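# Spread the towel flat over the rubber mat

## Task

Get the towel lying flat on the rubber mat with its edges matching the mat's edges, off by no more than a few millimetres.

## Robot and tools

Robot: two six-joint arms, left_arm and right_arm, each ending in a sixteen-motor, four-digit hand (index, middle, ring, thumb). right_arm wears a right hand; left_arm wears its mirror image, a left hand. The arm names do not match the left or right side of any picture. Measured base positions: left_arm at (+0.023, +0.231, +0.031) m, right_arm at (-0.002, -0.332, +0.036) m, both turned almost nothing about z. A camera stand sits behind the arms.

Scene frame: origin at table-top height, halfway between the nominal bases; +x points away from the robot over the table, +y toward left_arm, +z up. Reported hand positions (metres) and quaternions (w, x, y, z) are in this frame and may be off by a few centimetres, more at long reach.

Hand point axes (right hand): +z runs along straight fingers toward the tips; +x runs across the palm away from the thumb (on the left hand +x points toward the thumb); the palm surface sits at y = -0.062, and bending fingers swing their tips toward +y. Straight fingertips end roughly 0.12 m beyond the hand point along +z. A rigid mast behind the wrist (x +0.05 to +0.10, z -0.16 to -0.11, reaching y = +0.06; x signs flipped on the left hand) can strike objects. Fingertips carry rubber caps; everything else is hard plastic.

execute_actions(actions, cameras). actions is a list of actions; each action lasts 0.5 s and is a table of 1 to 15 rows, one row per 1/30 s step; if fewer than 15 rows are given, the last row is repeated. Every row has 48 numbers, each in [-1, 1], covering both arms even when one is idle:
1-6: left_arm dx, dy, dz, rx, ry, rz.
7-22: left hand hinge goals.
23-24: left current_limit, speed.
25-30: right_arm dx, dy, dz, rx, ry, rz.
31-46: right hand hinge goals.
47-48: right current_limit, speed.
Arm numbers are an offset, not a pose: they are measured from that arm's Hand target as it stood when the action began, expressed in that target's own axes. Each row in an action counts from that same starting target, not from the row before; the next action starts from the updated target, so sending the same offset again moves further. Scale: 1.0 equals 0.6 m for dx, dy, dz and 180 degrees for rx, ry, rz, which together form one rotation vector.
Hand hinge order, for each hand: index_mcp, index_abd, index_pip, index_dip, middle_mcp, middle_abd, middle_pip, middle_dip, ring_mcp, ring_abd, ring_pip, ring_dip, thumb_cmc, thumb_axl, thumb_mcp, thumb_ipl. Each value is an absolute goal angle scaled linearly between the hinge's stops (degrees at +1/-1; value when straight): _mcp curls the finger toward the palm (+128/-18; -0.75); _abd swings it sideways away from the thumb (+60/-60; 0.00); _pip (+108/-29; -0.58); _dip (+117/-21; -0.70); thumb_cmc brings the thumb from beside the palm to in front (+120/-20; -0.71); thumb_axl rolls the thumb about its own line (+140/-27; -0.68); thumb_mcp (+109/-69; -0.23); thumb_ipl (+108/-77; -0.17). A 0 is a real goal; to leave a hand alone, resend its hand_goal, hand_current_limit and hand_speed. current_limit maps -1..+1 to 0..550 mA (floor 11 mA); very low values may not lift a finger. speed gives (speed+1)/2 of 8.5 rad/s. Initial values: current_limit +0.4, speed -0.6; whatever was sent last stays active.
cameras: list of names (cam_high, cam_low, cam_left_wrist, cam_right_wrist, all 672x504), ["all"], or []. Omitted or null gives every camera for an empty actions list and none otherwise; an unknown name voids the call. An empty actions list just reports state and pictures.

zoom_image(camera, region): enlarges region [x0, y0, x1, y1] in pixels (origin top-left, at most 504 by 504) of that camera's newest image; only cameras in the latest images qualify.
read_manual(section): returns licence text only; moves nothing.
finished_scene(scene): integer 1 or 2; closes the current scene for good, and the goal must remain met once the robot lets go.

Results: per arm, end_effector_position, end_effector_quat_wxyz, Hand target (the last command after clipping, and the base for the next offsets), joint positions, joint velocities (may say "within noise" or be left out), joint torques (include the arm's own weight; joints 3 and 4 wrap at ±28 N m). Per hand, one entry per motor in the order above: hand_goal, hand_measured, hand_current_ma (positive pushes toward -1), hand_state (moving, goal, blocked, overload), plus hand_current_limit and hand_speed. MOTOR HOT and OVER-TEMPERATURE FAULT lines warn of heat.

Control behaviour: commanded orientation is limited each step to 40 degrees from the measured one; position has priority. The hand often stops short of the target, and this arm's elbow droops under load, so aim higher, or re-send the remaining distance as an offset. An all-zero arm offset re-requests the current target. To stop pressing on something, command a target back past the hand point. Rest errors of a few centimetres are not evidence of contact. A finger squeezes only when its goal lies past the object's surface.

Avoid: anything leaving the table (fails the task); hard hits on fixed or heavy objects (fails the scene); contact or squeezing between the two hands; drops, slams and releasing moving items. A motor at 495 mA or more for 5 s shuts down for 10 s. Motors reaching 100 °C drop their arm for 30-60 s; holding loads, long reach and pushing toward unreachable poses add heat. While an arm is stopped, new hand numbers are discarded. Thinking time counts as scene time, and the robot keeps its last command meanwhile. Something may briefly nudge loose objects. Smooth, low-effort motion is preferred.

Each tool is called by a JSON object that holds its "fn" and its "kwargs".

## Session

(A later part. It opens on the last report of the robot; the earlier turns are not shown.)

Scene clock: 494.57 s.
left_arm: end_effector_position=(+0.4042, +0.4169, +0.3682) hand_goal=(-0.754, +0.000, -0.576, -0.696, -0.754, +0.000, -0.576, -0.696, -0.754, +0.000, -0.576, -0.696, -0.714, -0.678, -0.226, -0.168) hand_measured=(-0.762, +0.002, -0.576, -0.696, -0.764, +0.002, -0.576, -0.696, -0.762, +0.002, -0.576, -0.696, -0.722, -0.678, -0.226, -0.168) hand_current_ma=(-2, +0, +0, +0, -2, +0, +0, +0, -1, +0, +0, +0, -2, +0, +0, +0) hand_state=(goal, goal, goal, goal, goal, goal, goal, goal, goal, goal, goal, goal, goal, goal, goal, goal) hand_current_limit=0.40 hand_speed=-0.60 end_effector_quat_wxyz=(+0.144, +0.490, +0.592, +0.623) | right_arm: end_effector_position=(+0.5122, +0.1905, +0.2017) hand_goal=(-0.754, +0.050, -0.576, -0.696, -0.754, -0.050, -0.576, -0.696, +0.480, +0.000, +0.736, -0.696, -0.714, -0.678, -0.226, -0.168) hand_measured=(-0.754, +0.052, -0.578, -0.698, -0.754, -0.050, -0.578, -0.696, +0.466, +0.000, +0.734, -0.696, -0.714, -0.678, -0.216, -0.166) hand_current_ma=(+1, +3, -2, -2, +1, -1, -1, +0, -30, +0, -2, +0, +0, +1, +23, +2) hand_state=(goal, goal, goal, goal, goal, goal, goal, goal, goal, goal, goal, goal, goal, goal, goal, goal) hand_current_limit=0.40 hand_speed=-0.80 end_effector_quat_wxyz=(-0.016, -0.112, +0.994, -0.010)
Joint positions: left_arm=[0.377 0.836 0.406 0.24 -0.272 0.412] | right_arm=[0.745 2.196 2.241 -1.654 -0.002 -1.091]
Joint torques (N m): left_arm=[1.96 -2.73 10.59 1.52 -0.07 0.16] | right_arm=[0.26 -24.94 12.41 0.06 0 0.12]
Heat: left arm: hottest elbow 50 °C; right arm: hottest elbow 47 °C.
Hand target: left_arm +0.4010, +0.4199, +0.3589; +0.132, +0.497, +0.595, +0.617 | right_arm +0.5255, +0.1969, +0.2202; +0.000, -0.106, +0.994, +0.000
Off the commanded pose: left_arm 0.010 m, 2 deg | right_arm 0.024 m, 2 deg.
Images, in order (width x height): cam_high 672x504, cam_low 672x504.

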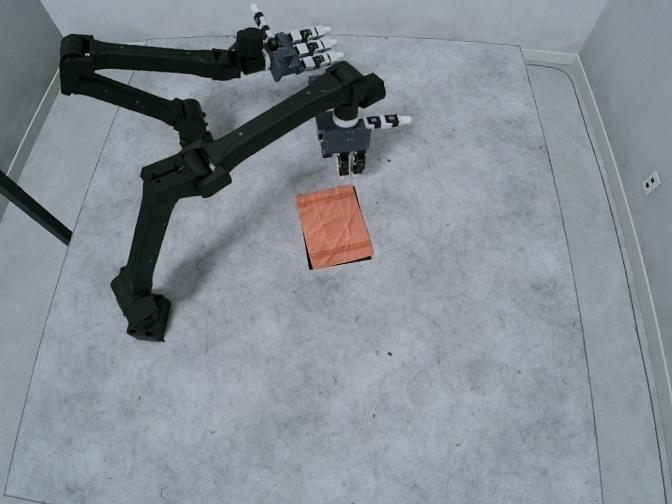

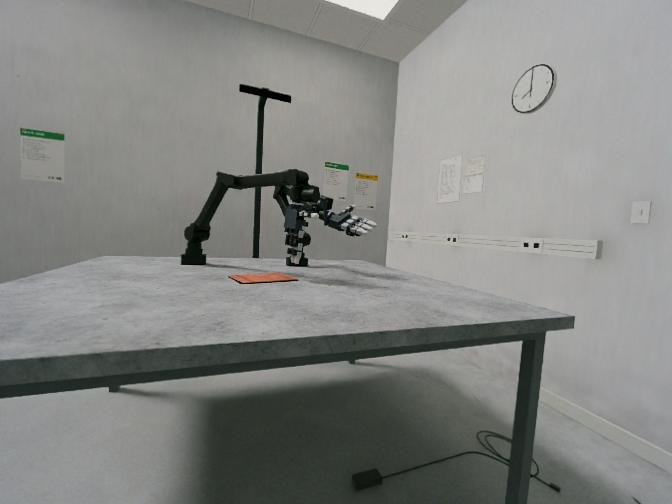

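{"fn": "execute_actions", "kwargs": {"actions": [[[0,0,0,0,0,0,-0.754,0,-0.576,-0.696,-0.754,0,-0.576,-0.696,-0.754,0,-0.576,-0.696,-0.714,-0.678,-0.226,-0.168,0.4,-0.6,0.0344,-0.175,0,0,0,0,-0.754,0.2,-0.576,-0.696,-0.754,-0.2,-0.576,-0.696,0.48,0,0.737,-0.696,-0.714,-0.678,-0.226,-0.168,0.4,-0.8]],[[0,0,0,0,0,0,-0.754,0,-0.576,-0.696,-0.754,0,-0.576,-0.696,-0.754,0,-0.576,-0.696,-0.714,-0.678,-0.226,-0.168,0.4,-0.6,0.0344,-0.1748,0.017,-0.0089,-0.0266,0,-0.754,0.2,-0.576,-0.696,-0.754,-0.2,-0.576,-0.696,0.48,0,0.737,-0.696,-0.714,-0.678,-0.226,-0.168,0.4,-0.8]],[[0,0,0,0,0,0,-0.754,0,-0.576,-0.696,-0.754,0,-0.576,-0.696,-0.754,0,-0.576,-0.696,-0.714,-0.678,-0.226,-0.168,0.4,-0.6,0,0,0.0633,0,0,0,-0.754,0.2,-0.576,-0.696,-0.754,-0.2,-0.576,-0.696,0.48,0,0.737,-0.696,-0.714,-0.678,-0.226,-0.168,0.4,-0.8]]], "cameras": ["cam_high"]}}

{"fn": "zoom_image", "kwargs": {"camera": "cam_high", "region": [255, 170, 395, 310]}}

Scene clock: 533.47 s.
left_arm: end_effector_position=(+0.4042, +0.4169, +0.3682) hand_goal=(-0.754, +0.000, -0.576, -0.696, -0.754, +0.000, -0.576, -0.696, -0.754, +0.000, -0.576, -0.696, -0.714, -0.678, -0.226, -0.168) hand_measured=(-0.762, +0.002, -0.576, -0.696, -0.764, +0.002, -0.576, -0.696, -0.762, +0.002, -0.576, -0.696, -0.722, -0.678, -0.226, -0.168) hand_current_ma=(-2, +0, +0, +0, -2, +0, +0, +0, -1, +0, +0, +0, -2, +0, +0, +0) hand_state=(goal, goal, goal, goal, goal, goal, goal, goal, goal, goal, goal, goal, goal, goal, goal, goal) hand_current_limit=0.40 hand_speed=-0.60 end_effector_quat_wxyz=(+0.144, +0.490, +0.592, +0.623) | right_arm: end_effector_position=(+0.5337, -0.0207, +0.1750) hand_goal=(-0.754, +0.200, -0.576, -0.696, -0.754, -0.200, -0.576, -0.696, +0.480, +0.000, +0.736, -0.696, -0.714, -0.678, -0.226, -0.168) hand_measured=(-0.752, +0.100, -0.578, -0.698, -0.752, -0.100, -0.576, -0.696, +0.466, +0.000, +0.734, -0.696, -0.714, -0.678, -0.218, -0.166) hand_current_ma=(+2, -297, -1, -2, +2, +294, -1, +0, -29, +0, -2, +0, +0, +1, +22, +2) hand_state=(goal, blocked, goal, goal, goal, blocked, goal, goal, goal, goal, goal, goal, goal, goal, goal, goal) hand_current_limit=0.40 hand_speed=-0.80 end_effector_quat_wxyz=(+0.039, -0.098, +0.994, +0.017)
Joint positions: left_arm=[0.377 0.836 0.406 0.24 -0.272 0.412] | right_arm=[0.438 1.831 1.573 -1.228 -0.008 -1.37]
Joint torques (N m): left_arm=[1.9 -2.61 10.48 1.48 -0.06 0.17] | right_arm=[1.2 -19.49 7.97 1.06 -0.29 -0.01]
Heat: left arm: hottest elbow 50 °C; right arm: hottest elbow 50 °C.
Hand target: left_arm +0.4010, +0.4199, +0.3589; +0.132, +0.497, +0.595, +0.617 | right_arm +0.5324, -0.0151, +0.1722; +0.041, -0.106, +0.993, +0.019
Off the commanded pose: left_arm 0.010 m, 2 deg | right_arm 0.006 m, 1 deg.
Images, in order (width x height): cam_high 672x504.

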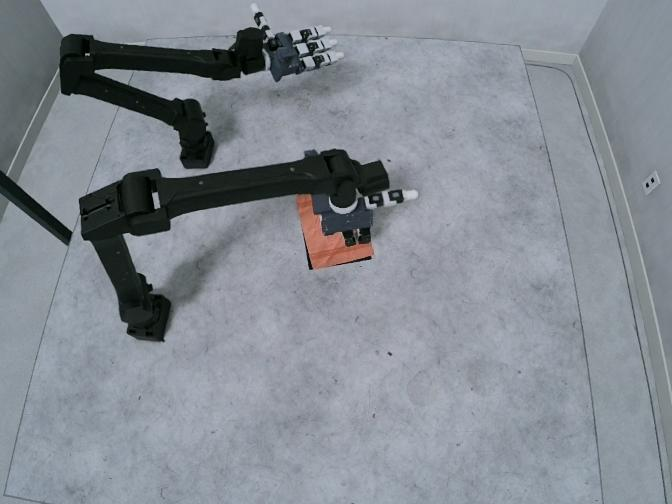

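Scaled by 3.600.

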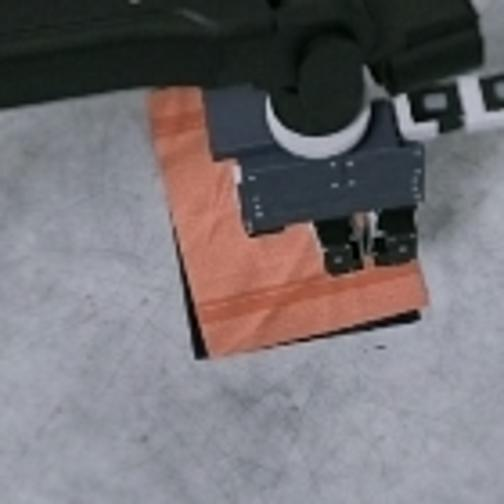

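{"fn": "execute_actions", "kwargs": {"actions": [[[0,0,0,0,0,0,-0.754,0,-0.576,-0.696,-0.754,0,-0.576,-0.696,-0.754,0,-0.576,-0.696,-0.714,-0.678,-0.226,-0.168,0.4,-0.6,0.0766,-0.0255,0.0835,0.0089,0.0266,0,-0.754,0.2,-0.576,-0.696,-0.754,-0.2,-0.576,-0.696,0.48,0,0.737,-0.696,-0.714,-0.678,-0.226,-0.168,0.4,-0.8]]], "cameras": ["cam_high"]}}

{"fn": "zoom_image", "kwargs": {"camera": "cam_high", "region": [295, 235, 345, 275]}}

{"fn": "zoom_image", "kwargs": {"camera": "cam_high", "region": [340, 230, 390, 270]}}

Scene clock: 543.20 s.
left_arm: end_effector_position=(+0.4042, +0.4169, +0.3682) hand_goal=(-0.754, +0.000, -0.576, -0.696, -0.754, +0.000, -0.576, -0.696, -0.754, +0.000, -0.576, -0.696, -0.714, -0.678, -0.226, -0.168) hand_measured=(-0.762, +0.002, -0.576, -0.696, -0.764, +0.002, -0.576, -0.696, -0.762, +0.002, -0.576, -0.696, -0.722, -0.678, -0.226, -0.168) hand_current_ma=(-2, +0, +0, +0, -2, +0, +0, +0, -1, +0, +0, +0, -2, +0, +0, +0) hand_state=(goal, goal, goal, goal, goal, goal, goal, goal, goal, goal, goal, goal, goal, goal, goal, goal) hand_current_limit=0.40 hand_speed=-0.60 end_effector_quat_wxyz=(+0.144, +0.490, +0.592, +0.623) | right_arm: end_effector_position=(+0.5012, -0.0351, +0.1329) hand_goal=(-0.754, +0.200, -0.576, -0.696, -0.754, -0.200, -0.576, -0.696, +0.480, +0.000, +0.736, -0.696, -0.714, -0.678, -0.226, -0.168) hand_measured=(-0.750, +0.094, -0.576, -0.696, -0.750, -0.114, -0.574, -0.696, +0.466, +0.000, +0.734, -0.696, -0.714, -0.678, -0.216, -0.166) hand_current_ma=(+6, -317, +1, +0, +6, +242, +1, +1, -29, +0, -2, +0, +0, +1, +23, +2) hand_state=(goal, blocked, goal, goal, goal, blocked, goal, goal, goal, goal, goal, goal, goal, goal, goal, goal) hand_current_limit=0.40 hand_speed=-0.80 end_effector_quat_wxyz=(+0.014, -0.102, +0.995, +0.005)
Joint positions: left_arm=[0.377 0.836 0.406 0.24 -0.272 0.412] | right_arm=[0.438 1.809 1.435 -1.167 -0.002 -1.377]
Joint torques (N m): left_arm=[2.02 -2.49 10.62 1.47 -0.09 0.16] | right_arm=[0.67 -17.79 6.34 0.65 -0.03 -0.02]
Heat: left arm: hottest elbow 50 °C; right arm: hottest elbow 49 °C.
Hand target: left_arm +0.4010, +0.4199, +0.3589; +0.132, +0.497, +0.595, +0.617 | right_arm +0.4946, -0.0374, +0.1178; +0.000, -0.106, +0.994, +0.000
Off the commanded pose: left_arm 0.010 m, 2 deg | right_arm 0.017 m, 2 deg.
Images, in order (width x height): cam_high 672x504.

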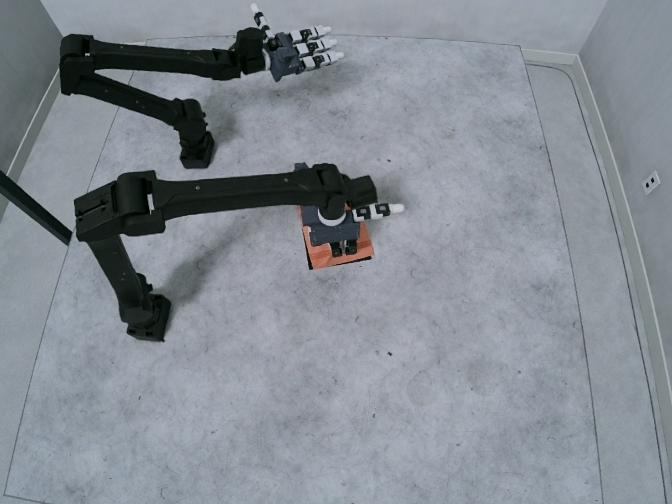

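Scaled by 10.080.

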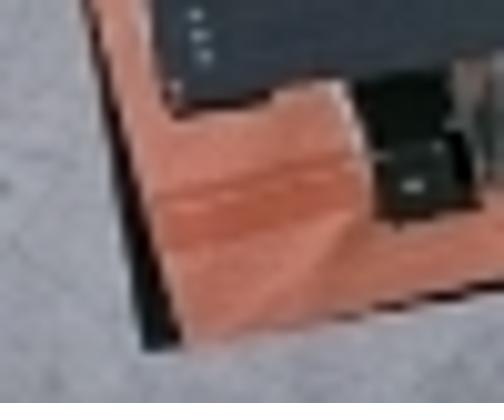

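Scaled by 10.080.

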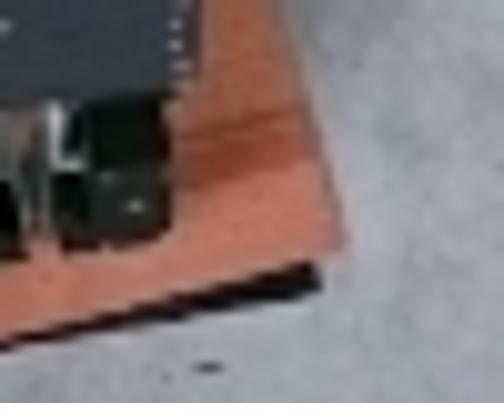

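{"fn": "execute_actions", "kwargs": {"actions": [[[0,0,0,0,0,0,-0.754,0,-0.576,-0.696,-0.754,0,-0.576,-0.696,-0.754,0,-0.576,-0.696,-0.714,-0.678,-0.226,-0.168,0.4,-0.6,0.0333,-0.008,0,0,0,0,-0.754,0.2,-0.576,-0.696,-0.754,-0.2,-0.576,-0.696,0.48,0,0.737,-0.696,-0.714,-0.678,-0.226,-0.168,0.4,-0.8]]], "cameras": ["cam_high"]}}

{"fn": "zoom_image", "kwargs": {"camera": "cam_high", "region": [295, 235, 345, 275]}}

{"fn": "zoom_image", "kwargs": {"camera": "cam_high", "region": [340, 230, 390, 270]}}

Scene clock: 551.23 s.
left_arm: end_effector_position=(+0.4042, +0.4169, +0.3682) hand_goal=(-0.754, +0.000, -0.576, -0.696, -0.754, +0.000, -0.576, -0.696, -0.754, +0.000, -0.576, -0.696, -0.714, -0.678, -0.226, -0.168) hand_measured=(-0.762, +0.002, -0.576, -0.696, -0.764, +0.002, -0.576, -0.696, -0.762, +0.002, -0.576, -0.696, -0.722, -0.678, -0.226, -0.168) hand_current_ma=(-2, +0, +0, +0, -2, +0, +0, +0, -1, +0, +0, +0, -2, +0, +0, +0) hand_state=(goal, goal, goal, goal, goal, goal, goal, goal, goal, goal, goal, goal, goal, goal, goal, goal) hand_current_limit=0.40 hand_speed=-0.60 end_effector_quat_wxyz=(+0.144, +0.490, +0.592, +0.623) | right_arm: end_effector_position=(+0.4890, -0.0402, +0.1322) hand_goal=(-0.754, +0.200, -0.576, -0.696, -0.754, -0.200, -0.576, -0.696, +0.480, +0.000, +0.736, -0.696, -0.714, -0.678, -0.226, -0.168) hand_measured=(-0.750, +0.094, -0.576, -0.696, -0.750, -0.114, -0.574, -0.696, +0.466, +0.000, +0.734, -0.696, -0.714, -0.678, -0.216, -0.166) hand_current_ma=(+7, -317, +1, +0, +7, +242, +2, +1, -29, +0, -2, +0, +0, +1, +23, +2) hand_state=(goal, blocked, goal, goal, goal, blocked, goal, goal, goal, goal, goal, goal, goal, goal, goal, goal) hand_current_limit=0.40 hand_speed=-0.80 end_effector_quat_wxyz=(+0.020, -0.102, +0.995, +0.007)
Joint positions: left_arm=[0.377 0.836 0.406 0.24 -0.272 0.412] | right_arm=[0.438 1.771 1.376 -1.133 -0.002 -1.378]
Joint torques (N m): left_arm=[1.9 -2.55 10.63 1.61 -0.09 0.16] | right_arm=[0.5 -17.85 5.52 0.1 -0.03 -0.03]
Heat: left arm: hottest elbow 50 °C; right arm: hottest elbow 48 °C.
Hand target: left_arm +0.4010, +0.4199, +0.3589; +0.132, +0.497, +0.595, +0.617 | right_arm +0.4762, -0.0463, +0.1178; +0.001, -0.106, +0.994, +0.000
Off the commanded pose: left_arm 0.010 m, 2 deg | right_arm 0.020 m, 2 deg.
Images, in order (width x height): cam_high 672x504.

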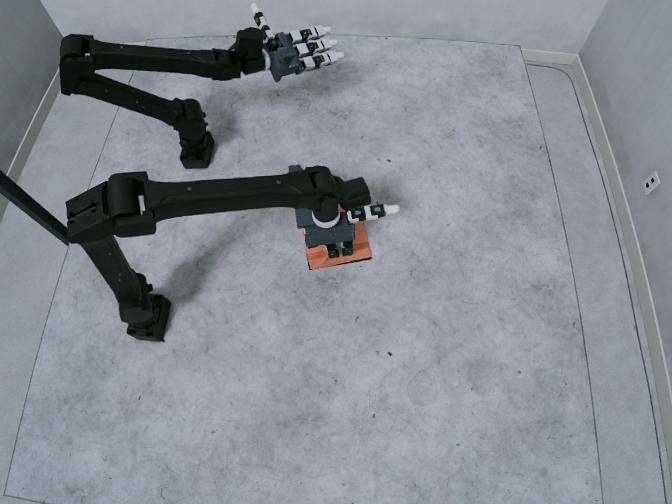

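Scaled by 10.080.

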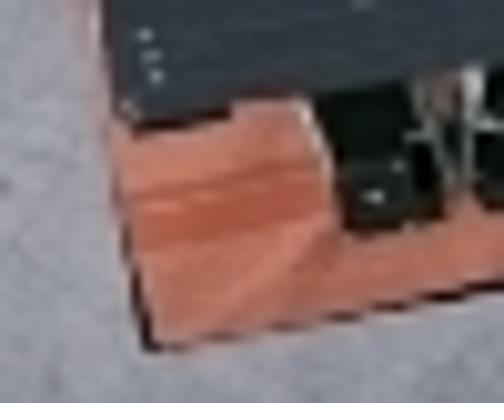

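Scaled by 10.080.

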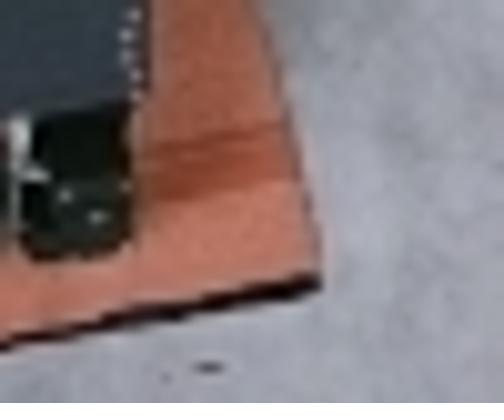

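{"fn": "zoom_image", "kwargs": {"camera": "cam_high", "region": [285, 180, 335, 220]}}

{"fn": "zoom_image", "kwargs": {"camera": "cam_high", "region": [255, 170, 395, 310]}}

Scaled by 10.080.

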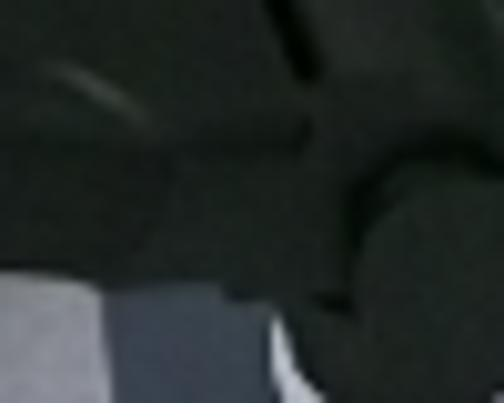

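Scaled by 3.600.

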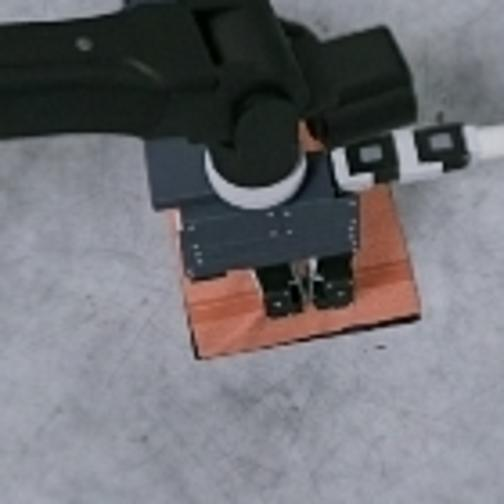

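{"fn": "execute_actions", "kwargs": {"actions": [[[0,0,0,0,0,0,-0.754,0,-0.576,-0.696,-0.754,0,-0.576,-0.696,-0.754,0,-0.576,-0.696,-0.714,-0.678,-0.226,-0.168,0.4,-0.6,0.006,-0.013,0,0,0,0,-0.754,0.2,-0.576,-0.696,-0.754,-0.2,-0.576,-0.696,0.48,0,0.737,-0.696,-0.714,-0.678,-0.226,-0.168,0.4,-0.8]]], "cameras": ["cam_high"]}}

{"fn": "zoom_image", "kwargs": {"camera": "cam_high", "region": [295, 235, 345, 275]}}

{"fn": "zoom_image", "kwargs": {"camera": "cam_high", "region": [340, 230, 390, 270]}}

Scene clock: 560.67 s.
left_arm: end_effector_position=(+0.4042, +0.4169, +0.3682) hand_goal=(-0.754, +0.000, -0.576, -0.696, -0.754, +0.000, -0.576, -0.696, -0.754, +0.000, -0.576, -0.696, -0.714, -0.678, -0.226, -0.168) hand_measured=(-0.762, +0.002, -0.576, -0.696, -0.764, +0.002, -0.576, -0.696, -0.762, +0.002, -0.576, -0.696, -0.722, -0.678, -0.226, -0.168) hand_current_ma=(-2, +0, +0, +0, -2, +0, +0, +0, -1, +0, +0, +0, -2, +0, +0, +0) hand_state=(goal, goal, goal, goal, goal, goal, goal, goal, goal, goal, goal, goal, goal, goal, goal, goal) hand_current_limit=0.40 hand_speed=-0.60 end_effector_quat_wxyz=(+0.144, +0.490, +0.592, +0.623) | right_arm: end_effector_position=(+0.4849, -0.0433, +0.1322) hand_goal=(-0.754, +0.200, -0.576, -0.696, -0.754, -0.200, -0.576, -0.696, +0.480, +0.000, +0.736, -0.696, -0.714, -0.678, -0.226, -0.168) hand_measured=(-0.746, +0.094, -0.574, -0.696, -0.746, -0.114, -0.572, -0.694, +0.466, +0.000, +0.734, -0.696, -0.714, -0.678, -0.216, -0.166) hand_current_ma=(+13, -317, +3, +0, +13, +242, +5, +3, -29, +0, -2, +0, +0, +1, +23, +2) hand_state=(goal, blocked, goal, goal, goal, blocked, goal, goal, goal, goal, goal, goal, goal, goal, goal, goal) hand_current_limit=0.40 hand_speed=-0.80 end_effector_quat_wxyz=(+0.021, -0.107, +0.994, +0.007)
Joint positions: left_arm=[0.377 0.836 0.406 0.24 -0.272 0.412] | right_arm=[0.435 1.76 1.361 -1.127 -0.002 -1.39]
Joint torques (N m): left_arm=[1.79 -2.61 10.52 1.55 -0.06 0.18] | right_arm=[-0.38 -17.67 5.48 0.02 -0.06 -0.07]
Heat: left arm: hottest elbow 50 °C; right arm: hottest elbow 47 °C.
Hand target: left_arm +0.4010, +0.4199, +0.3589; +0.132, +0.497, +0.595, +0.617 | right_arm +0.4744, -0.0548, +0.1178; +0.001, -0.106, +0.994, +0.000
Off the commanded pose: left_arm 0.010 m, 2 deg | right_arm 0.021 m, 3 deg.
Images, in order (width x height): cam_high 672x504.

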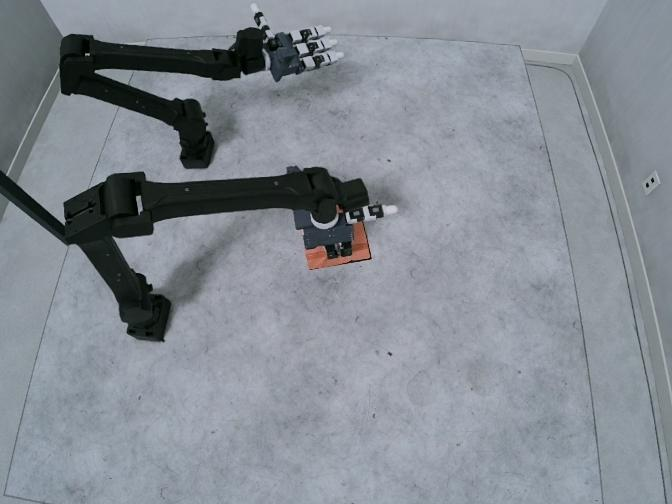

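Scaled by 10.080.

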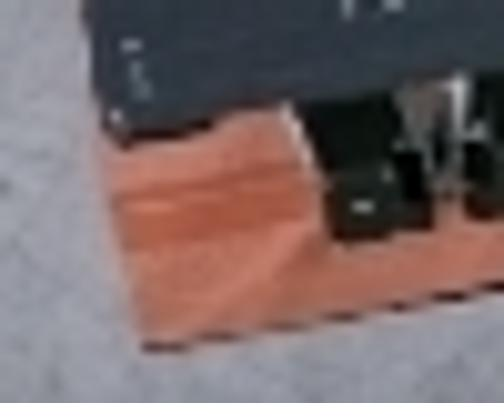

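Scaled by 10.080.

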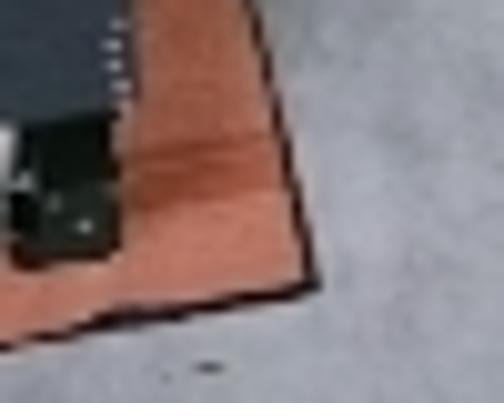

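{"fn": "execute_actions", "kwargs": {"actions": [[[0,0,0,0,0,0,-0.754,0,-0.576,-0.696,-0.754,0,-0.576,-0.696,-0.754,0,-0.576,-0.696,-0.714,-0.678,-0.226,-0.168,0.4,-0.6,-0.0211,0.015,0,0,0,0,-0.754,0.2,-0.576,-0.696,-0.754,-0.2,-0.576,-0.696,0.48,0,0.737,-0.696,-0.714,-0.678,-0.226,-0.168,0.4,-0.8]],[[0,0,0,0,0,0,-0.754,0,-0.576,-0.696,-0.754,0,-0.576,-0.696,-0.754,0,-0.576,-0.696,-0.714,-0.678,-0.226,-0.168,0.4,-0.6,-0.0664,0.0222,-0.09,-0.0089,-0.0266,0,-0.754,0.2,-0.576,-0.696,-0.754,-0.2,-0.576,-0.696,0.48,0,0.737,-0.696,-0.714,-0.678,-0.226,-0.168,0.4,-0.8]],[[0,0,0,0,0,0,-0.754,0,-0.576,-0.696,-0.754,0,-0.576,-0.696,-0.754,0,-0.576,-0.696,-0.714,-0.678,-0.226,-0.168,0.4,-0.6,0,0.03,-0.08,0.0089,0.0266,0,-0.754,0.2,-0.576,-0.696,-0.754,-0.2,-0.576,-0.696,0.48,0,0.737,-0.696,-0.714,-0.678,-0.226,-0.168,0.4,-0.8]],[[0,0,0,0,0,0,-0.754,0,-0.576,-0.696,-0.754,0,-0.576,-0.696,-0.754,0,-0.576,-0.696,-0.714,-0.678,-0.226,-0.168,0.4,-0.6,0,0.18,0,0,0,0,-0.754,0.05,-0.576,-0.696,-0.754,-0.05,-0.576,-0.696,0.48,0,0.737,-0.696,-0.714,-0.678,-0.226,-0.168,0.4,-0.8]],[[0,0,0,0,0,0,-0.754,0,-0.576,-0.696,-0.754,0,-0.576,-0.696,-0.754,0,-0.576,-0.696,-0.714,-0.678,-0.226,-0.168,0.4,-0.6,0,0.18,0,0,0,0,-0.754,0.05,-0.576,-0.696,-0.754,-0.05,-0.576,-0.696,0.48,0,0.737,-0.696,-0.714,-0.678,-0.226,-0.168,0.4,-0.8]]], "cameras": ["cam_high"]}}

{"fn": "zoom_image", "kwargs": {"camera": "cam_high", "region": [255, 170, 395, 310]}}

{"fn": "zoom_image", "kwargs": {"camera": "cam_high", "region": [285, 180, 335, 220]}}

{"fn": "zoom_image", "kwargs": {"camera": "cam_high", "region": [330, 170, 380, 210]}}

{"fn": "zoom_image", "kwargs": {"camera": "cam_high", "region": [295, 235, 345, 275]}}

{"fn": "zoom_image", "kwargs": {"camera": "cam_high", "region": [340, 230, 390, 270]}}

Scene clock: 579.53 s.
left_arm: end_effector_position=(+0.4042, +0.4169, +0.3682) hand_goal=(-0.754, +0.000, -0.576, -0.696, -0.754, +0.000, -0.576, -0.696, -0.754, +0.000, -0.576, -0.696, -0.714, -0.678, -0.226, -0.168) hand_measured=(-0.762, +0.002, -0.576, -0.696, -0.764, +0.002, -0.576, -0.696, -0.762, +0.002, -0.576, -0.696, -0.722, -0.678, -0.226, -0.168) hand_current_ma=(-2, +0, +0, +0, -2, +0, +0, +0, -1, +0, +0, +0, -2, +0, +0, +0) hand_state=(goal, goal, goal, goal, goal, goal, goal, goal, goal, goal, goal, goal, goal, goal, goal, goal) hand_current_limit=0.40 hand_speed=-0.60 end_effector_quat_wxyz=(+0.144, +0.490, +0.592, +0.623) | right_arm: end_effector_position=(+0.4534, +0.1958, +0.2002) hand_goal=(-0.754, +0.050, -0.576, -0.696, -0.754, -0.050, -0.576, -0.696, +0.480, +0.000, +0.736, -0.696, -0.714, -0.678, -0.226, -0.168) hand_measured=(-0.752, +0.052, -0.574, -0.696, -0.752, -0.052, -0.574, -0.694, +0.466, +0.000, +0.734, -0.696, -0.714, -0.678, -0.216, -0.166) hand_current_ma=(+1, +2, +2, +0, +1, -2, +2, +3, -29, +0, -2, +0, +0, +1, +23, +2) hand_state=(goal, goal, goal, goal, goal, goal, goal, goal, goal, goal, goal, goal, goal, goal, goal, goal) hand_current_limit=0.40 hand_speed=-0.80 end_effector_quat_wxyz=(-0.016, -0.112, +0.993, -0.011)
Joint positions: left_arm=[0.377 0.836 0.406 0.24 -0.272 0.412] | right_arm=[0.812 2.057 2.004 -1.556 -0.003 -1.024]
Joint torques (N m): left_arm=[2.08 -2.9 10.58 1.51 -0.05 0.15] | right_arm=[0.26 -23.06 12.44 0.05 0.03 0.12]
Heat: left arm: hottest elbow 50 °C; right arm: hottest elbow 46 °C.
Hand target: left_arm +0.4010, +0.4199, +0.3589; +0.132, +0.497, +0.595, +0.617 | right_arm +0.4676, +0.2047, +0.2203; +0.001, -0.106, +0.994, +0.000
Off the commanded pose: left_arm 0.010 m, 2 deg | right_arm 0.026 m, 2 deg.
Images, in order (width x height): cam_high 672x504.

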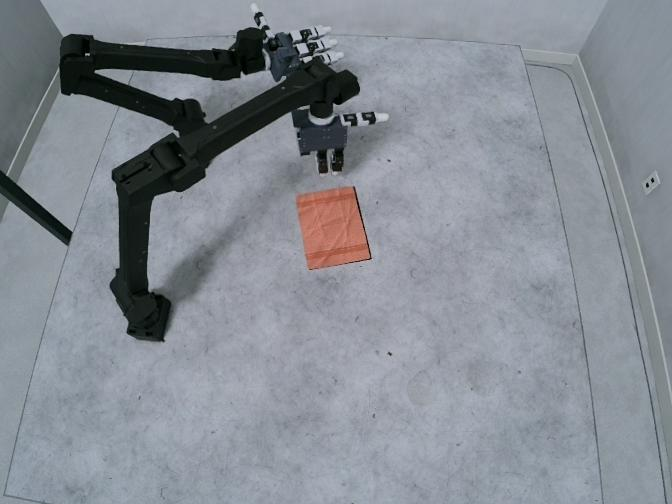

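Scaled by 3.600.

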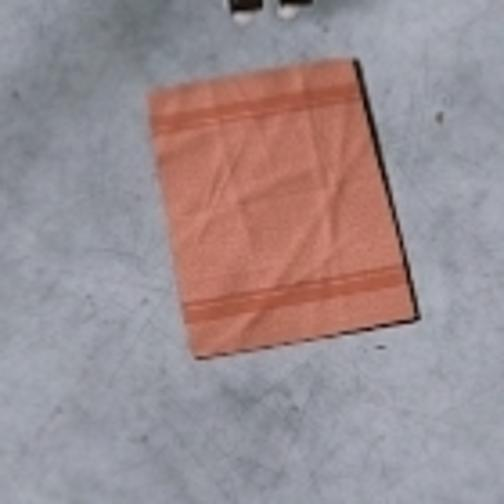

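Scaled by 10.080.

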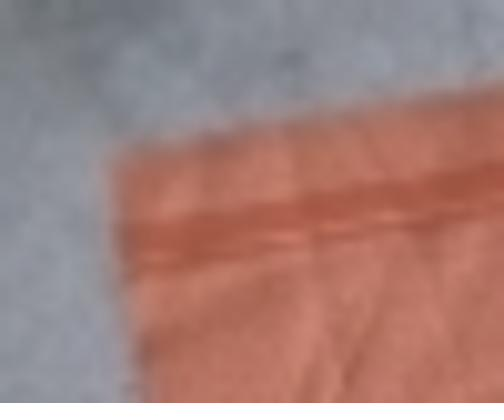

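Scaled by 10.080.

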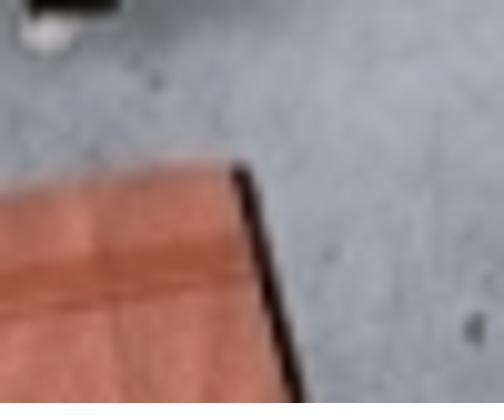

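Scaled by 10.080.

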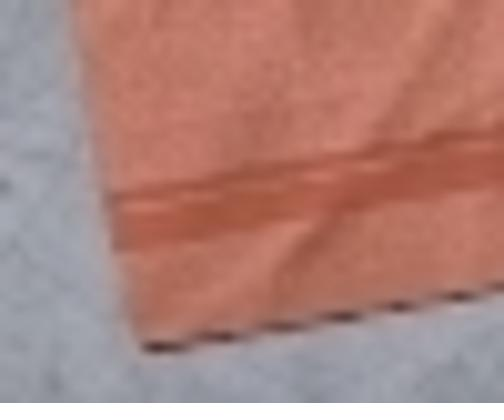

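Scaled by 10.080.

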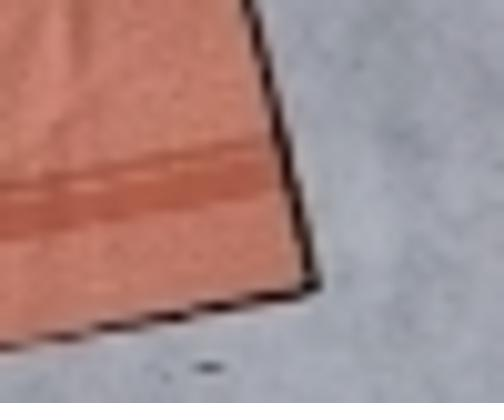

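{"fn": "execute_actions", "kwargs": {"actions": [[[0,0,0,0,0,0,-0.754,0,-0.576,-0.696,-0.754,0,-0.576,-0.696,-0.754,0,-0.576,-0.696,-0.714,-0.678,-0.226,-0.168,0.4,-0.6,-0.0963,-0.2303,0.017,-0.0116,-0.0255,0,-0.754,0.2,-0.576,-0.696,-0.754,-0.2,-0.576,-0.696,0.48,0,0.737,-0.696,-0.714,-0.678,-0.226,-0.168,0.4,-0.8]],[[0,0,0,0,0,0,-0.754,0,-0.576,-0.696,-0.754,0,-0.576,-0.696,-0.754,0,-0.576,-0.696,-0.714,-0.678,-0.226,-0.168,0.4,-0.6,0,0,0.0633,0,0,0,-0.754,0.2,-0.576,-0.696,-0.754,-0.2,-0.576,-0.696,0.48,0,0.737,-0.696,-0.714,-0.678,-0.226,-0.168,0.4,-0.8]],[[0,0,0,0,0,0,-0.754,0,-0.576,-0.696,-0.754,0,-0.576,-0.696,-0.754,0,-0.576,-0.696,-0.714,-0.678,-0.226,-0.168,0.4,-0.6,0.0735,-0.0335,0.0735,0.0116,0.0255,0,-0.754,0.2,-0.576,-0.696,-0.754,-0.2,-0.576,-0.696,0.48,0,0.737,-0.696,-0.714,-0.678,-0.226,-0.168,0.4,-0.8]]], "cameras": ["cam_high"]}}

{"fn": "zoom_image", "kwargs": {"camera": "cam_high", "region": [255, 170, 395, 310]}}

{"fn": "zoom_image", "kwargs": {"camera": "cam_high", "region": [340, 230, 390, 270]}}

Scene clock: 602.23 s.
left_arm: end_effector_position=(+0.4042, +0.4169, +0.3682) hand_goal=(-0.754, +0.000, -0.576, -0.696, -0.754, +0.000, -0.576, -0.696, -0.754, +0.000, -0.576, -0.696, -0.714, -0.678, -0.226, -0.168) hand_measured=(-0.762, +0.002, -0.576, -0.696, -0.764, +0.002, -0.576, -0.696, -0.762, +0.002, -0.576, -0.696, -0.722, -0.678, -0.226, -0.168) hand_current_ma=(-2, +0, +0, +0, -2, +0, +0, +0, -1, +0, +0, +0, -2, +0, +0, +0) hand_state=(goal, goal, goal, goal, goal, goal, goal, goal, goal, goal, goal, goal, goal, goal, goal, goal) hand_current_limit=0.40 hand_speed=-0.60 end_effector_quat_wxyz=(+0.144, +0.490, +0.592, +0.623) | right_arm: end_effector_position=(+0.5209, +0.0643, +0.1347) hand_goal=(-0.754, +0.200, -0.576, -0.696, -0.754, -0.200, -0.576, -0.696, +0.480, +0.000, +0.736, -0.696, -0.714, -0.678, -0.226, -0.168) hand_measured=(-0.750, +0.098, -0.574, -0.694, -0.750, -0.110, -0.574, -0.692, +0.466, +0.000, +0.734, -0.696, -0.714, -0.678, -0.216, -0.166) hand_current_ma=(+7, -301, +4, +2, +7, +258, +4, +4, -30, +0, -2, +0, -1, +1, +24, +2) hand_state=(goal, blocked, goal, goal, goal, blocked, goal, goal, goal, goal, goal, goal, goal, goal, goal, goal) hand_current_limit=0.40 hand_speed=-0.80 end_effector_quat_wxyz=(+0.008, -0.107, +0.994, +0.004)
Joint positions: left_arm=[0.377 0.836 0.406 0.24 -0.272 0.412] | right_arm=[0.577 1.972 1.687 -1.267 0 -1.248]
Joint torques (N m): left_arm=[2.08 -3.02 10.54 1.62 -0.07 0.13] | right_arm=[-0.15 -21.6 6.79 0.58 -0.09 -0.02]
Heat: left arm: hottest elbow 50 °C; right arm: hottest elbow 49 °C.
Hand target: left_arm +0.4010, +0.4199, +0.3589; +0.132, +0.497, +0.595, +0.617 | right_arm +0.5206, +0.0573, +0.1240; +0.001, -0.106, +0.994, +0.000
Off the commanded pose: left_arm 0.010 m, 2 deg | right_arm 0.013 m, 1 deg.
Images, in order (width x height): cam_high 672x504.

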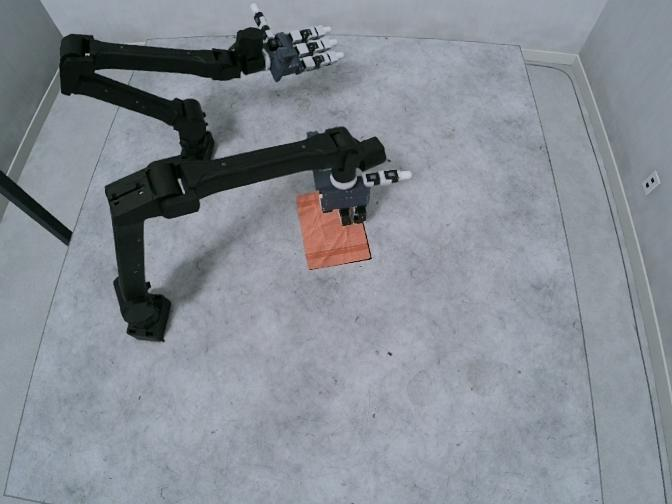

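Scaled by 3.600.

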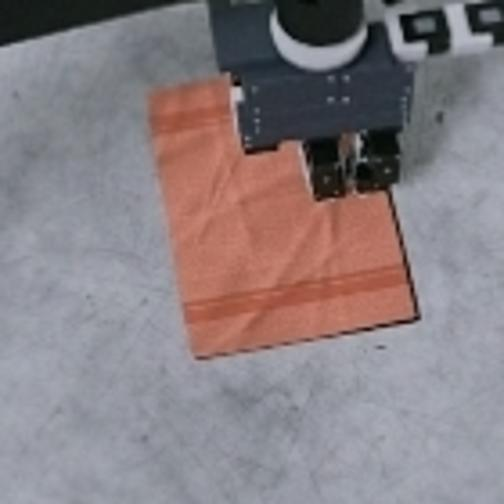

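Scaled by 10.080.

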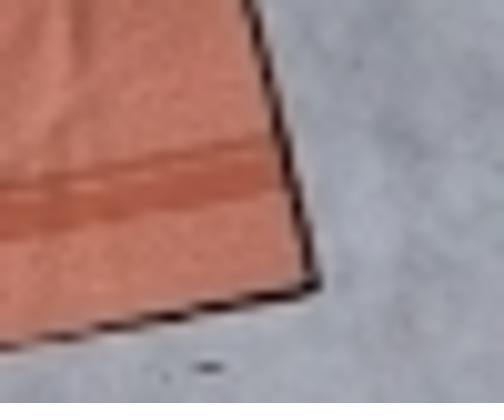

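{"fn": "execute_actions", "kwargs": {"actions": [[[0,0,0,0,0,0,-0.754,0,-0.576,-0.696,-0.754,0,-0.576,-0.696,-0.754,0,-0.576,-0.696,-0.714,-0.678,-0.226,-0.168,0.4,-0.6,-0.025,0,0,0,0,0,-0.754,0.2,-0.576,-0.696,-0.754,-0.2,-0.576,-0.696,0.48,0,0.737,-0.696,-0.714,-0.678,-0.226,-0.168,0.4,-0.8]]], "cameras": ["cam_high"]}}

{"fn": "zoom_image", "kwargs": {"camera": "cam_high", "region": [340, 230, 390, 270]}}

Scene clock: 606.23 s.
left_arm: end_effector_position=(+0.4042, +0.4169, +0.3682) hand_goal=(-0.754, +0.000, -0.576, -0.696, -0.754, +0.000, -0.576, -0.696, -0.754, +0.000, -0.576, -0.696, -0.714, -0.678, -0.226, -0.168) hand_measured=(-0.762, +0.002, -0.576, -0.696, -0.764, +0.002, -0.576, -0.696, -0.762, +0.002, -0.576, -0.696, -0.722, -0.678, -0.226, -0.168) hand_current_ma=(-2, +0, +0, +0, -2, +0, +0, +0, -1, +0, +0, +0, -2, +0, +0, +0) hand_state=(goal, goal, goal, goal, goal, goal, goal, goal, goal, goal, goal, goal, goal, goal, goal, goal) hand_current_limit=0.40 hand_speed=-0.60 end_effector_quat_wxyz=(+0.144, +0.490, +0.592, +0.623) | right_arm: end_effector_position=(+0.5225, +0.0621, +0.1342) hand_goal=(-0.754, +0.200, -0.576, -0.696, -0.754, -0.200, -0.576, -0.696, +0.480, +0.000, +0.736, -0.696, -0.714, -0.678, -0.226, -0.168) hand_measured=(-0.750, +0.098, -0.574, -0.694, -0.750, -0.110, -0.574, -0.692, +0.466, +0.000, +0.734, -0.696, -0.714, -0.678, -0.216, -0.166) hand_current_ma=(+7, -301, +4, +2, +7, +258, +4, +4, -30, +0, -2, +0, -1, +1, +24, +2) hand_state=(goal, blocked, goal, goal, goal, blocked, goal, goal, goal, goal, goal, goal, goal, goal, goal, goal) hand_current_limit=0.40 hand_speed=-0.80 end_effector_quat_wxyz=(+0.006, -0.108, +0.994, +0.003)
Joint positions: left_arm=[0.377 0.836 0.406 0.24 -0.272 0.412] | right_arm=[0.573 1.977 1.693 -1.273 0 -1.255]
Joint torques (N m): left_arm=[1.73 -2.9 10.54 1.55 -0.07 0.16] | right_arm=[-0.44 -18.67 10.55 0.06 -0.09 -0.01]
Heat: left arm: hottest elbow 50 °C; right arm: hottest elbow 48 °C.
Hand target: left_arm +0.4010, +0.4199, +0.3589; +0.132, +0.497, +0.595, +0.617 | right_arm +0.5352, +0.0605, +0.1242; +0.001, -0.106, +0.994, +0.000
Off the commanded pose: left_arm 0.010 m, 2 deg | right_arm 0.016 m, 1 deg.
Images, in order (width x height): cam_high 672x504.

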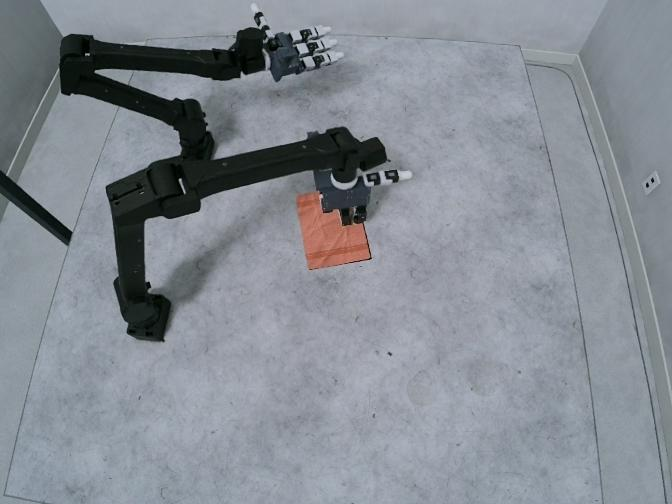

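Scaled by 10.080.

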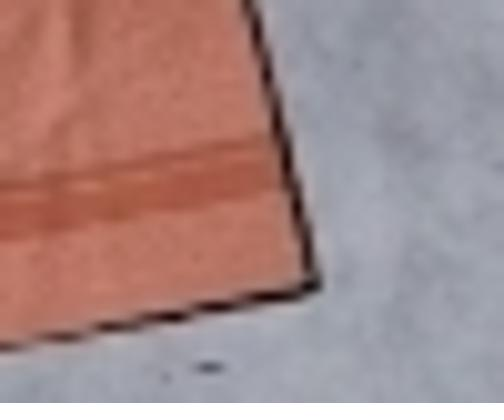

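{"fn": "execute_actions", "kwargs": {"actions": [[[0,0,0,0,0,0,-0.754,0,-0.576,-0.696,-0.754,0,-0.576,-0.696,-0.754,0,-0.576,-0.696,-0.714,-0.678,-0.226,-0.168,0.4,-0.6,-0.0167,0,0,0,0,0,-0.754,0.2,-0.576,-0.696,-0.754,-0.2,-0.576,-0.696,0.48,0,0.737,-0.696,-0.714,-0.678,-0.226,-0.168,0.4,-0.8]]], "cameras": ["cam_high"]}}

{"fn": "zoom_image", "kwargs": {"camera": "cam_high", "region": [340, 230, 390, 270]}}

Scene clock: 611.20 s.
left_arm: end_effector_position=(+0.4042, +0.4169, +0.3682) hand_goal=(-0.754, +0.000, -0.576, -0.696, -0.754, +0.000, -0.576, -0.696, -0.754, +0.000, -0.576, -0.696, -0.714, -0.678, -0.226, -0.168) hand_measured=(-0.762, +0.002, -0.576, -0.696, -0.764, +0.002, -0.576, -0.696, -0.762, +0.002, -0.576, -0.696, -0.722, -0.678, -0.226, -0.168) hand_current_ma=(-2, +0, +0, +0, -2, +0, +0, +0, -1, +0, +0, +0, -2, +0, +0, +0) hand_state=(goal, goal, goal, goal, goal, goal, goal, goal, goal, goal, goal, goal, goal, goal, goal, goal) hand_current_limit=0.40 hand_speed=-0.60 end_effector_quat_wxyz=(+0.144, +0.490, +0.592, +0.623) | right_arm: end_effector_position=(+0.5256, +0.0629, +0.1337) hand_goal=(-0.754, +0.200, -0.576, -0.696, -0.754, -0.200, -0.576, -0.696, +0.480, +0.000, +0.736, -0.696, -0.714, -0.678, -0.226, -0.168) hand_measured=(-0.750, +0.098, -0.574, -0.694, -0.750, -0.108, -0.574, -0.692, +0.466, +0.000, +0.734, -0.696, -0.714, -0.678, -0.216, -0.166) hand_current_ma=(+7, -301, +3, +2, +7, +263, +4, +4, -30, +0, -2, +0, -1, +1, +24, +2) hand_state=(goal, blocked, goal, goal, goal, blocked, goal, goal, goal, goal, goal, goal, goal, goal, goal, goal) hand_current_limit=0.40 hand_speed=-0.80 end_effector_quat_wxyz=(-0.002, -0.110, +0.994, +0.000)
Joint positions: left_arm=[0.377 0.836 0.406 0.24 -0.272 0.412] | right_arm=[0.57 1.996 1.725 -1.302 -0.002 -1.261]
Joint torques (N m): left_arm=[2.02 -2.67 10.51 1.46 -0.07 0.17] | right_arm=[-0.62 -18.32 11.19 0.68 -0.01 0]
Heat: left arm: hottest elbow 50 °C; right arm: hottest elbow 48 °C.
Hand target: left_arm +0.4010, +0.4199, +0.3589; +0.132, +0.497, +0.595, +0.617 | right_arm +0.5450, +0.0626, +0.1240; +0.001, -0.106, +0.994, +0.000
Off the commanded pose: left_arm 0.010 m, 2 deg | right_arm 0.022 m, 1 deg.
Images, in order (width x height): cam_high 672x504.

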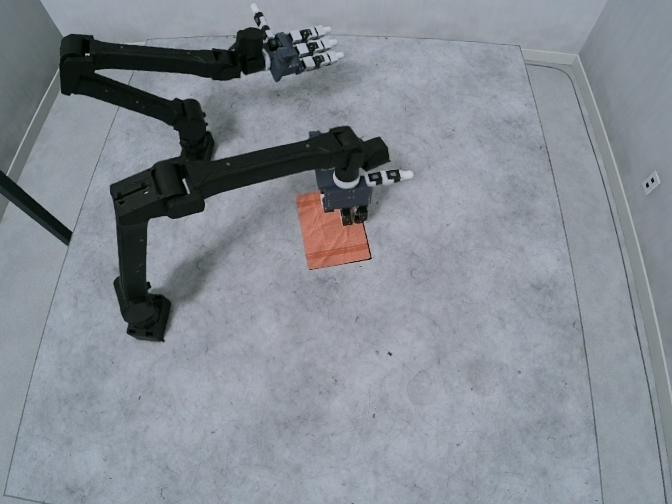

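Scaled by 10.080.

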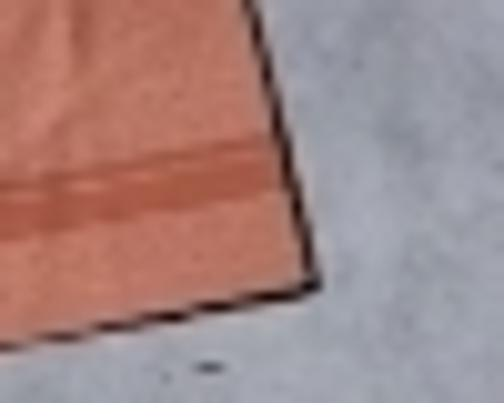

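{"fn": "execute_actions", "kwargs": {"actions": [[[0,0,0,0,0,0,-0.754,0,-0.576,-0.696,-0.754,0,-0.576,-0.696,-0.754,0,-0.576,-0.696,-0.714,-0.678,-0.226,-0.168,0.4,-0.6,-0.0167,0,0,0,0,0,-0.754,0.2,-0.576,-0.696,-0.754,-0.2,-0.576,-0.696,0.48,0,0.737,-0.696,-0.714,-0.678,-0.226,-0.168,0.4,-0.8]]], "cameras": ["cam_high"]}}

{"fn": "zoom_image", "kwargs": {"camera": "cam_high", "region": [340, 230, 390, 270]}}

Scene clock: 614.93 s.
left_arm: end_effector_position=(+0.4042, +0.4169, +0.3682) hand_goal=(-0.754, +0.000, -0.576, -0.696, -0.754, +0.000, -0.576, -0.696, -0.754, +0.000, -0.576, -0.696, -0.714, -0.678, -0.226, -0.168) hand_measured=(-0.762, +0.002, -0.576, -0.696, -0.764, +0.002, -0.576, -0.696, -0.762, +0.002, -0.576, -0.696, -0.722, -0.678, -0.226, -0.168) hand_current_ma=(-2, +0, +0, +0, -2, +0, +0, +0, -1, +0, +0, +0, -2, +0, +0, +0) hand_state=(goal, goal, goal, goal, goal, goal, goal, goal, goal, goal, goal, goal, goal, goal, goal, goal) hand_current_limit=0.40 hand_speed=-0.60 end_effector_quat_wxyz=(+0.144, +0.490, +0.592, +0.623) | right_arm: end_effector_position=(+0.5291, +0.0641, +0.1335) hand_goal=(-0.754, +0.200, -0.576, -0.696, -0.754, -0.200, -0.576, -0.696, +0.480, +0.000, +0.736, -0.696, -0.714, -0.678, -0.226, -0.168) hand_measured=(-0.750, +0.098, -0.574, -0.694, -0.750, -0.106, -0.574, -0.692, +0.466, +0.000, +0.734, -0.696, -0.714, -0.678, -0.216, -0.166) hand_current_ma=(+6, -300, +3, +2, +6, +269, +3, +4, -30, +0, -2, +0, -1, +1, +24, +2) hand_state=(goal, blocked, goal, goal, goal, blocked, goal, goal, goal, goal, goal, goal, goal, goal, goal, goal) hand_current_limit=0.40 hand_speed=-0.80 end_effector_quat_wxyz=(-0.010, -0.112, +0.994, -0.002)
Joint positions: left_arm=[0.377 0.836 0.406 0.24 -0.272 0.412] | right_arm=[0.568 2.017 1.759 -1.331 -0.005 -1.268]
Joint torques (N m): left_arm=[1.96 -2.78 10.51 1.55 -0.07 0.18] | right_arm=[-0.85 -18.32 11.62 1.17 0.1 -0.01]
Heat: left arm: hottest elbow 50 °C; right arm: hottest elbow 48 °C.
Hand target: left_arm +0.4010, +0.4199, +0.3589; +0.132, +0.497, +0.595, +0.617 | right_arm +0.5548, +0.0646, +0.1240; +0.000, -0.106, +0.994, +0.000
Off the commanded pose: left_arm 0.010 m, 2 deg | right_arm 0.027 m, 1 deg.
Images, in order (width x height): cam_high 672x504.

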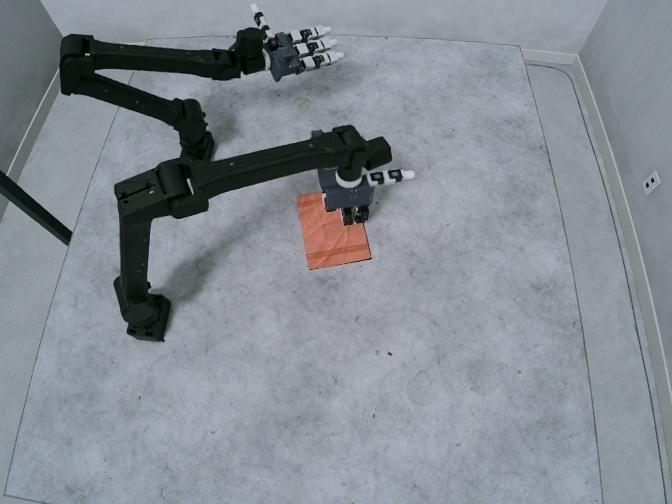

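Scaled by 10.080.

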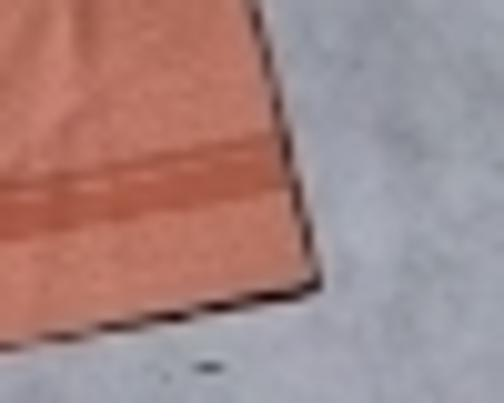

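{"fn": "execute_actions", "kwargs": {"actions": [[[0,0,0,0,0,0,-0.754,0,-0.576,-0.696,-0.754,0,-0.576,-0.696,-0.754,0,-0.576,-0.696,-0.714,-0.678,-0.226,-0.168,0.4,-0.6,-0.01,0,0,0,0,0,-0.754,0.2,-0.576,-0.696,-0.754,-0.2,-0.576,-0.696,0.48,0,0.737,-0.696,-0.714,-0.678,-0.226,-0.168,0.4,-0.8]]], "cameras": ["cam_high"]}}

{"fn": "zoom_image", "kwargs": {"camera": "cam_high", "region": [340, 230, 390, 270]}}

Scene clock: 619.97 s.
left_arm: end_effector_position=(+0.4042, +0.4169, +0.3682) hand_goal=(-0.754, +0.000, -0.576, -0.696, -0.754, +0.000, -0.576, -0.696, -0.754, +0.000, -0.576, -0.696, -0.714, -0.678, -0.226, -0.168) hand_measured=(-0.762, +0.002, -0.576, -0.696, -0.764, +0.002, -0.576, -0.696, -0.762, +0.002, -0.576, -0.696, -0.722, -0.678, -0.226, -0.168) hand_current_ma=(-2, +0, +0, +0, -2, +0, +0, +0, -1, +0, +0, +0, -2, +0, +0, +0) hand_state=(goal, goal, goal, goal, goal, goal, goal, goal, goal, goal, goal, goal, goal, goal, goal, goal) hand_current_limit=0.40 hand_speed=-0.60 end_effector_quat_wxyz=(+0.144, +0.490, +0.592, +0.623) | right_arm: end_effector_position=(+0.5331, +0.0653, +0.1335) hand_goal=(-0.754, +0.200, -0.576, -0.696, -0.754, -0.200, -0.576, -0.696, +0.480, +0.000, +0.736, -0.696, -0.714, -0.678, -0.226, -0.168) hand_measured=(-0.750, +0.116, -0.574, -0.694, -0.750, -0.090, -0.574, -0.692, +0.466, +0.000, +0.734, -0.696, -0.714, -0.678, -0.216, -0.166) hand_current_ma=(+5, -234, +3, +2, +5, +329, +3, +4, -30, +0, -2, +0, -1, +1, +24, +2) hand_state=(goal, blocked, goal, goal, goal, blocked, goal, goal, goal, goal, goal, goal, goal, goal, goal, goal) hand_current_limit=0.40 hand_speed=-0.80 end_effector_quat_wxyz=(-0.012, -0.113, +0.994, -0.002)
Joint positions: left_arm=[0.377 0.836 0.406 0.24 -0.272 0.412] | right_arm=[0.566 2.031 1.782 -1.345 -0.005 -1.272]
Joint torques (N m): left_arm=[2.02 -2.55 10.56 1.5 -0.08 0.12] | right_arm=[-0.91 -18.61 11.77 1.33 0.14 0]
Heat: left arm: hottest elbow 50 °C; right arm: hottest elbow 48 °C.
Hand target: left_arm +0.4010, +0.4199, +0.3589; +0.132, +0.497, +0.595, +0.617 | right_arm +0.5607, +0.0659, +0.1241; +0.001, -0.106, +0.994, +0.000
Off the commanded pose: left_arm 0.010 m, 2 deg | right_arm 0.029 m, 2 deg.
Images, in order (width x height): cam_high 672x504.

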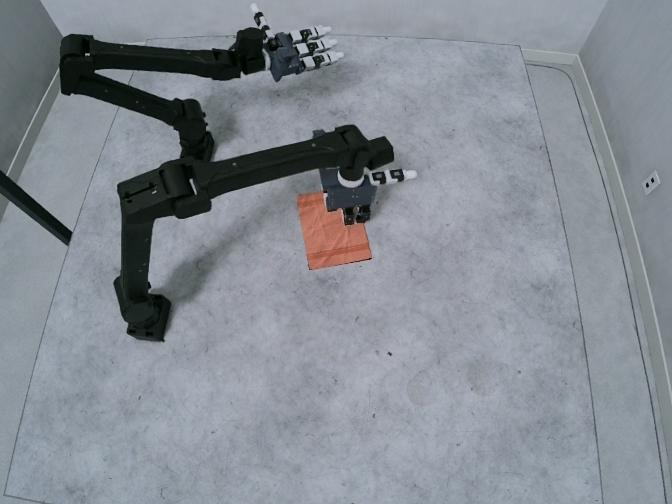

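Scaled by 10.080.

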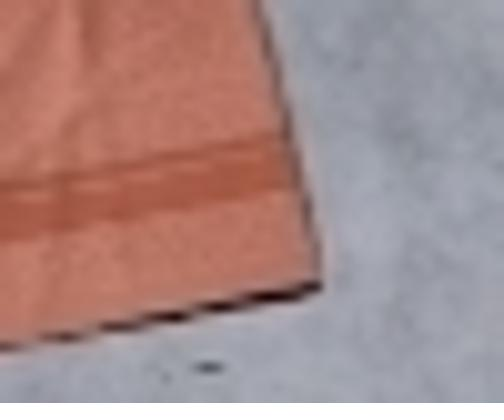

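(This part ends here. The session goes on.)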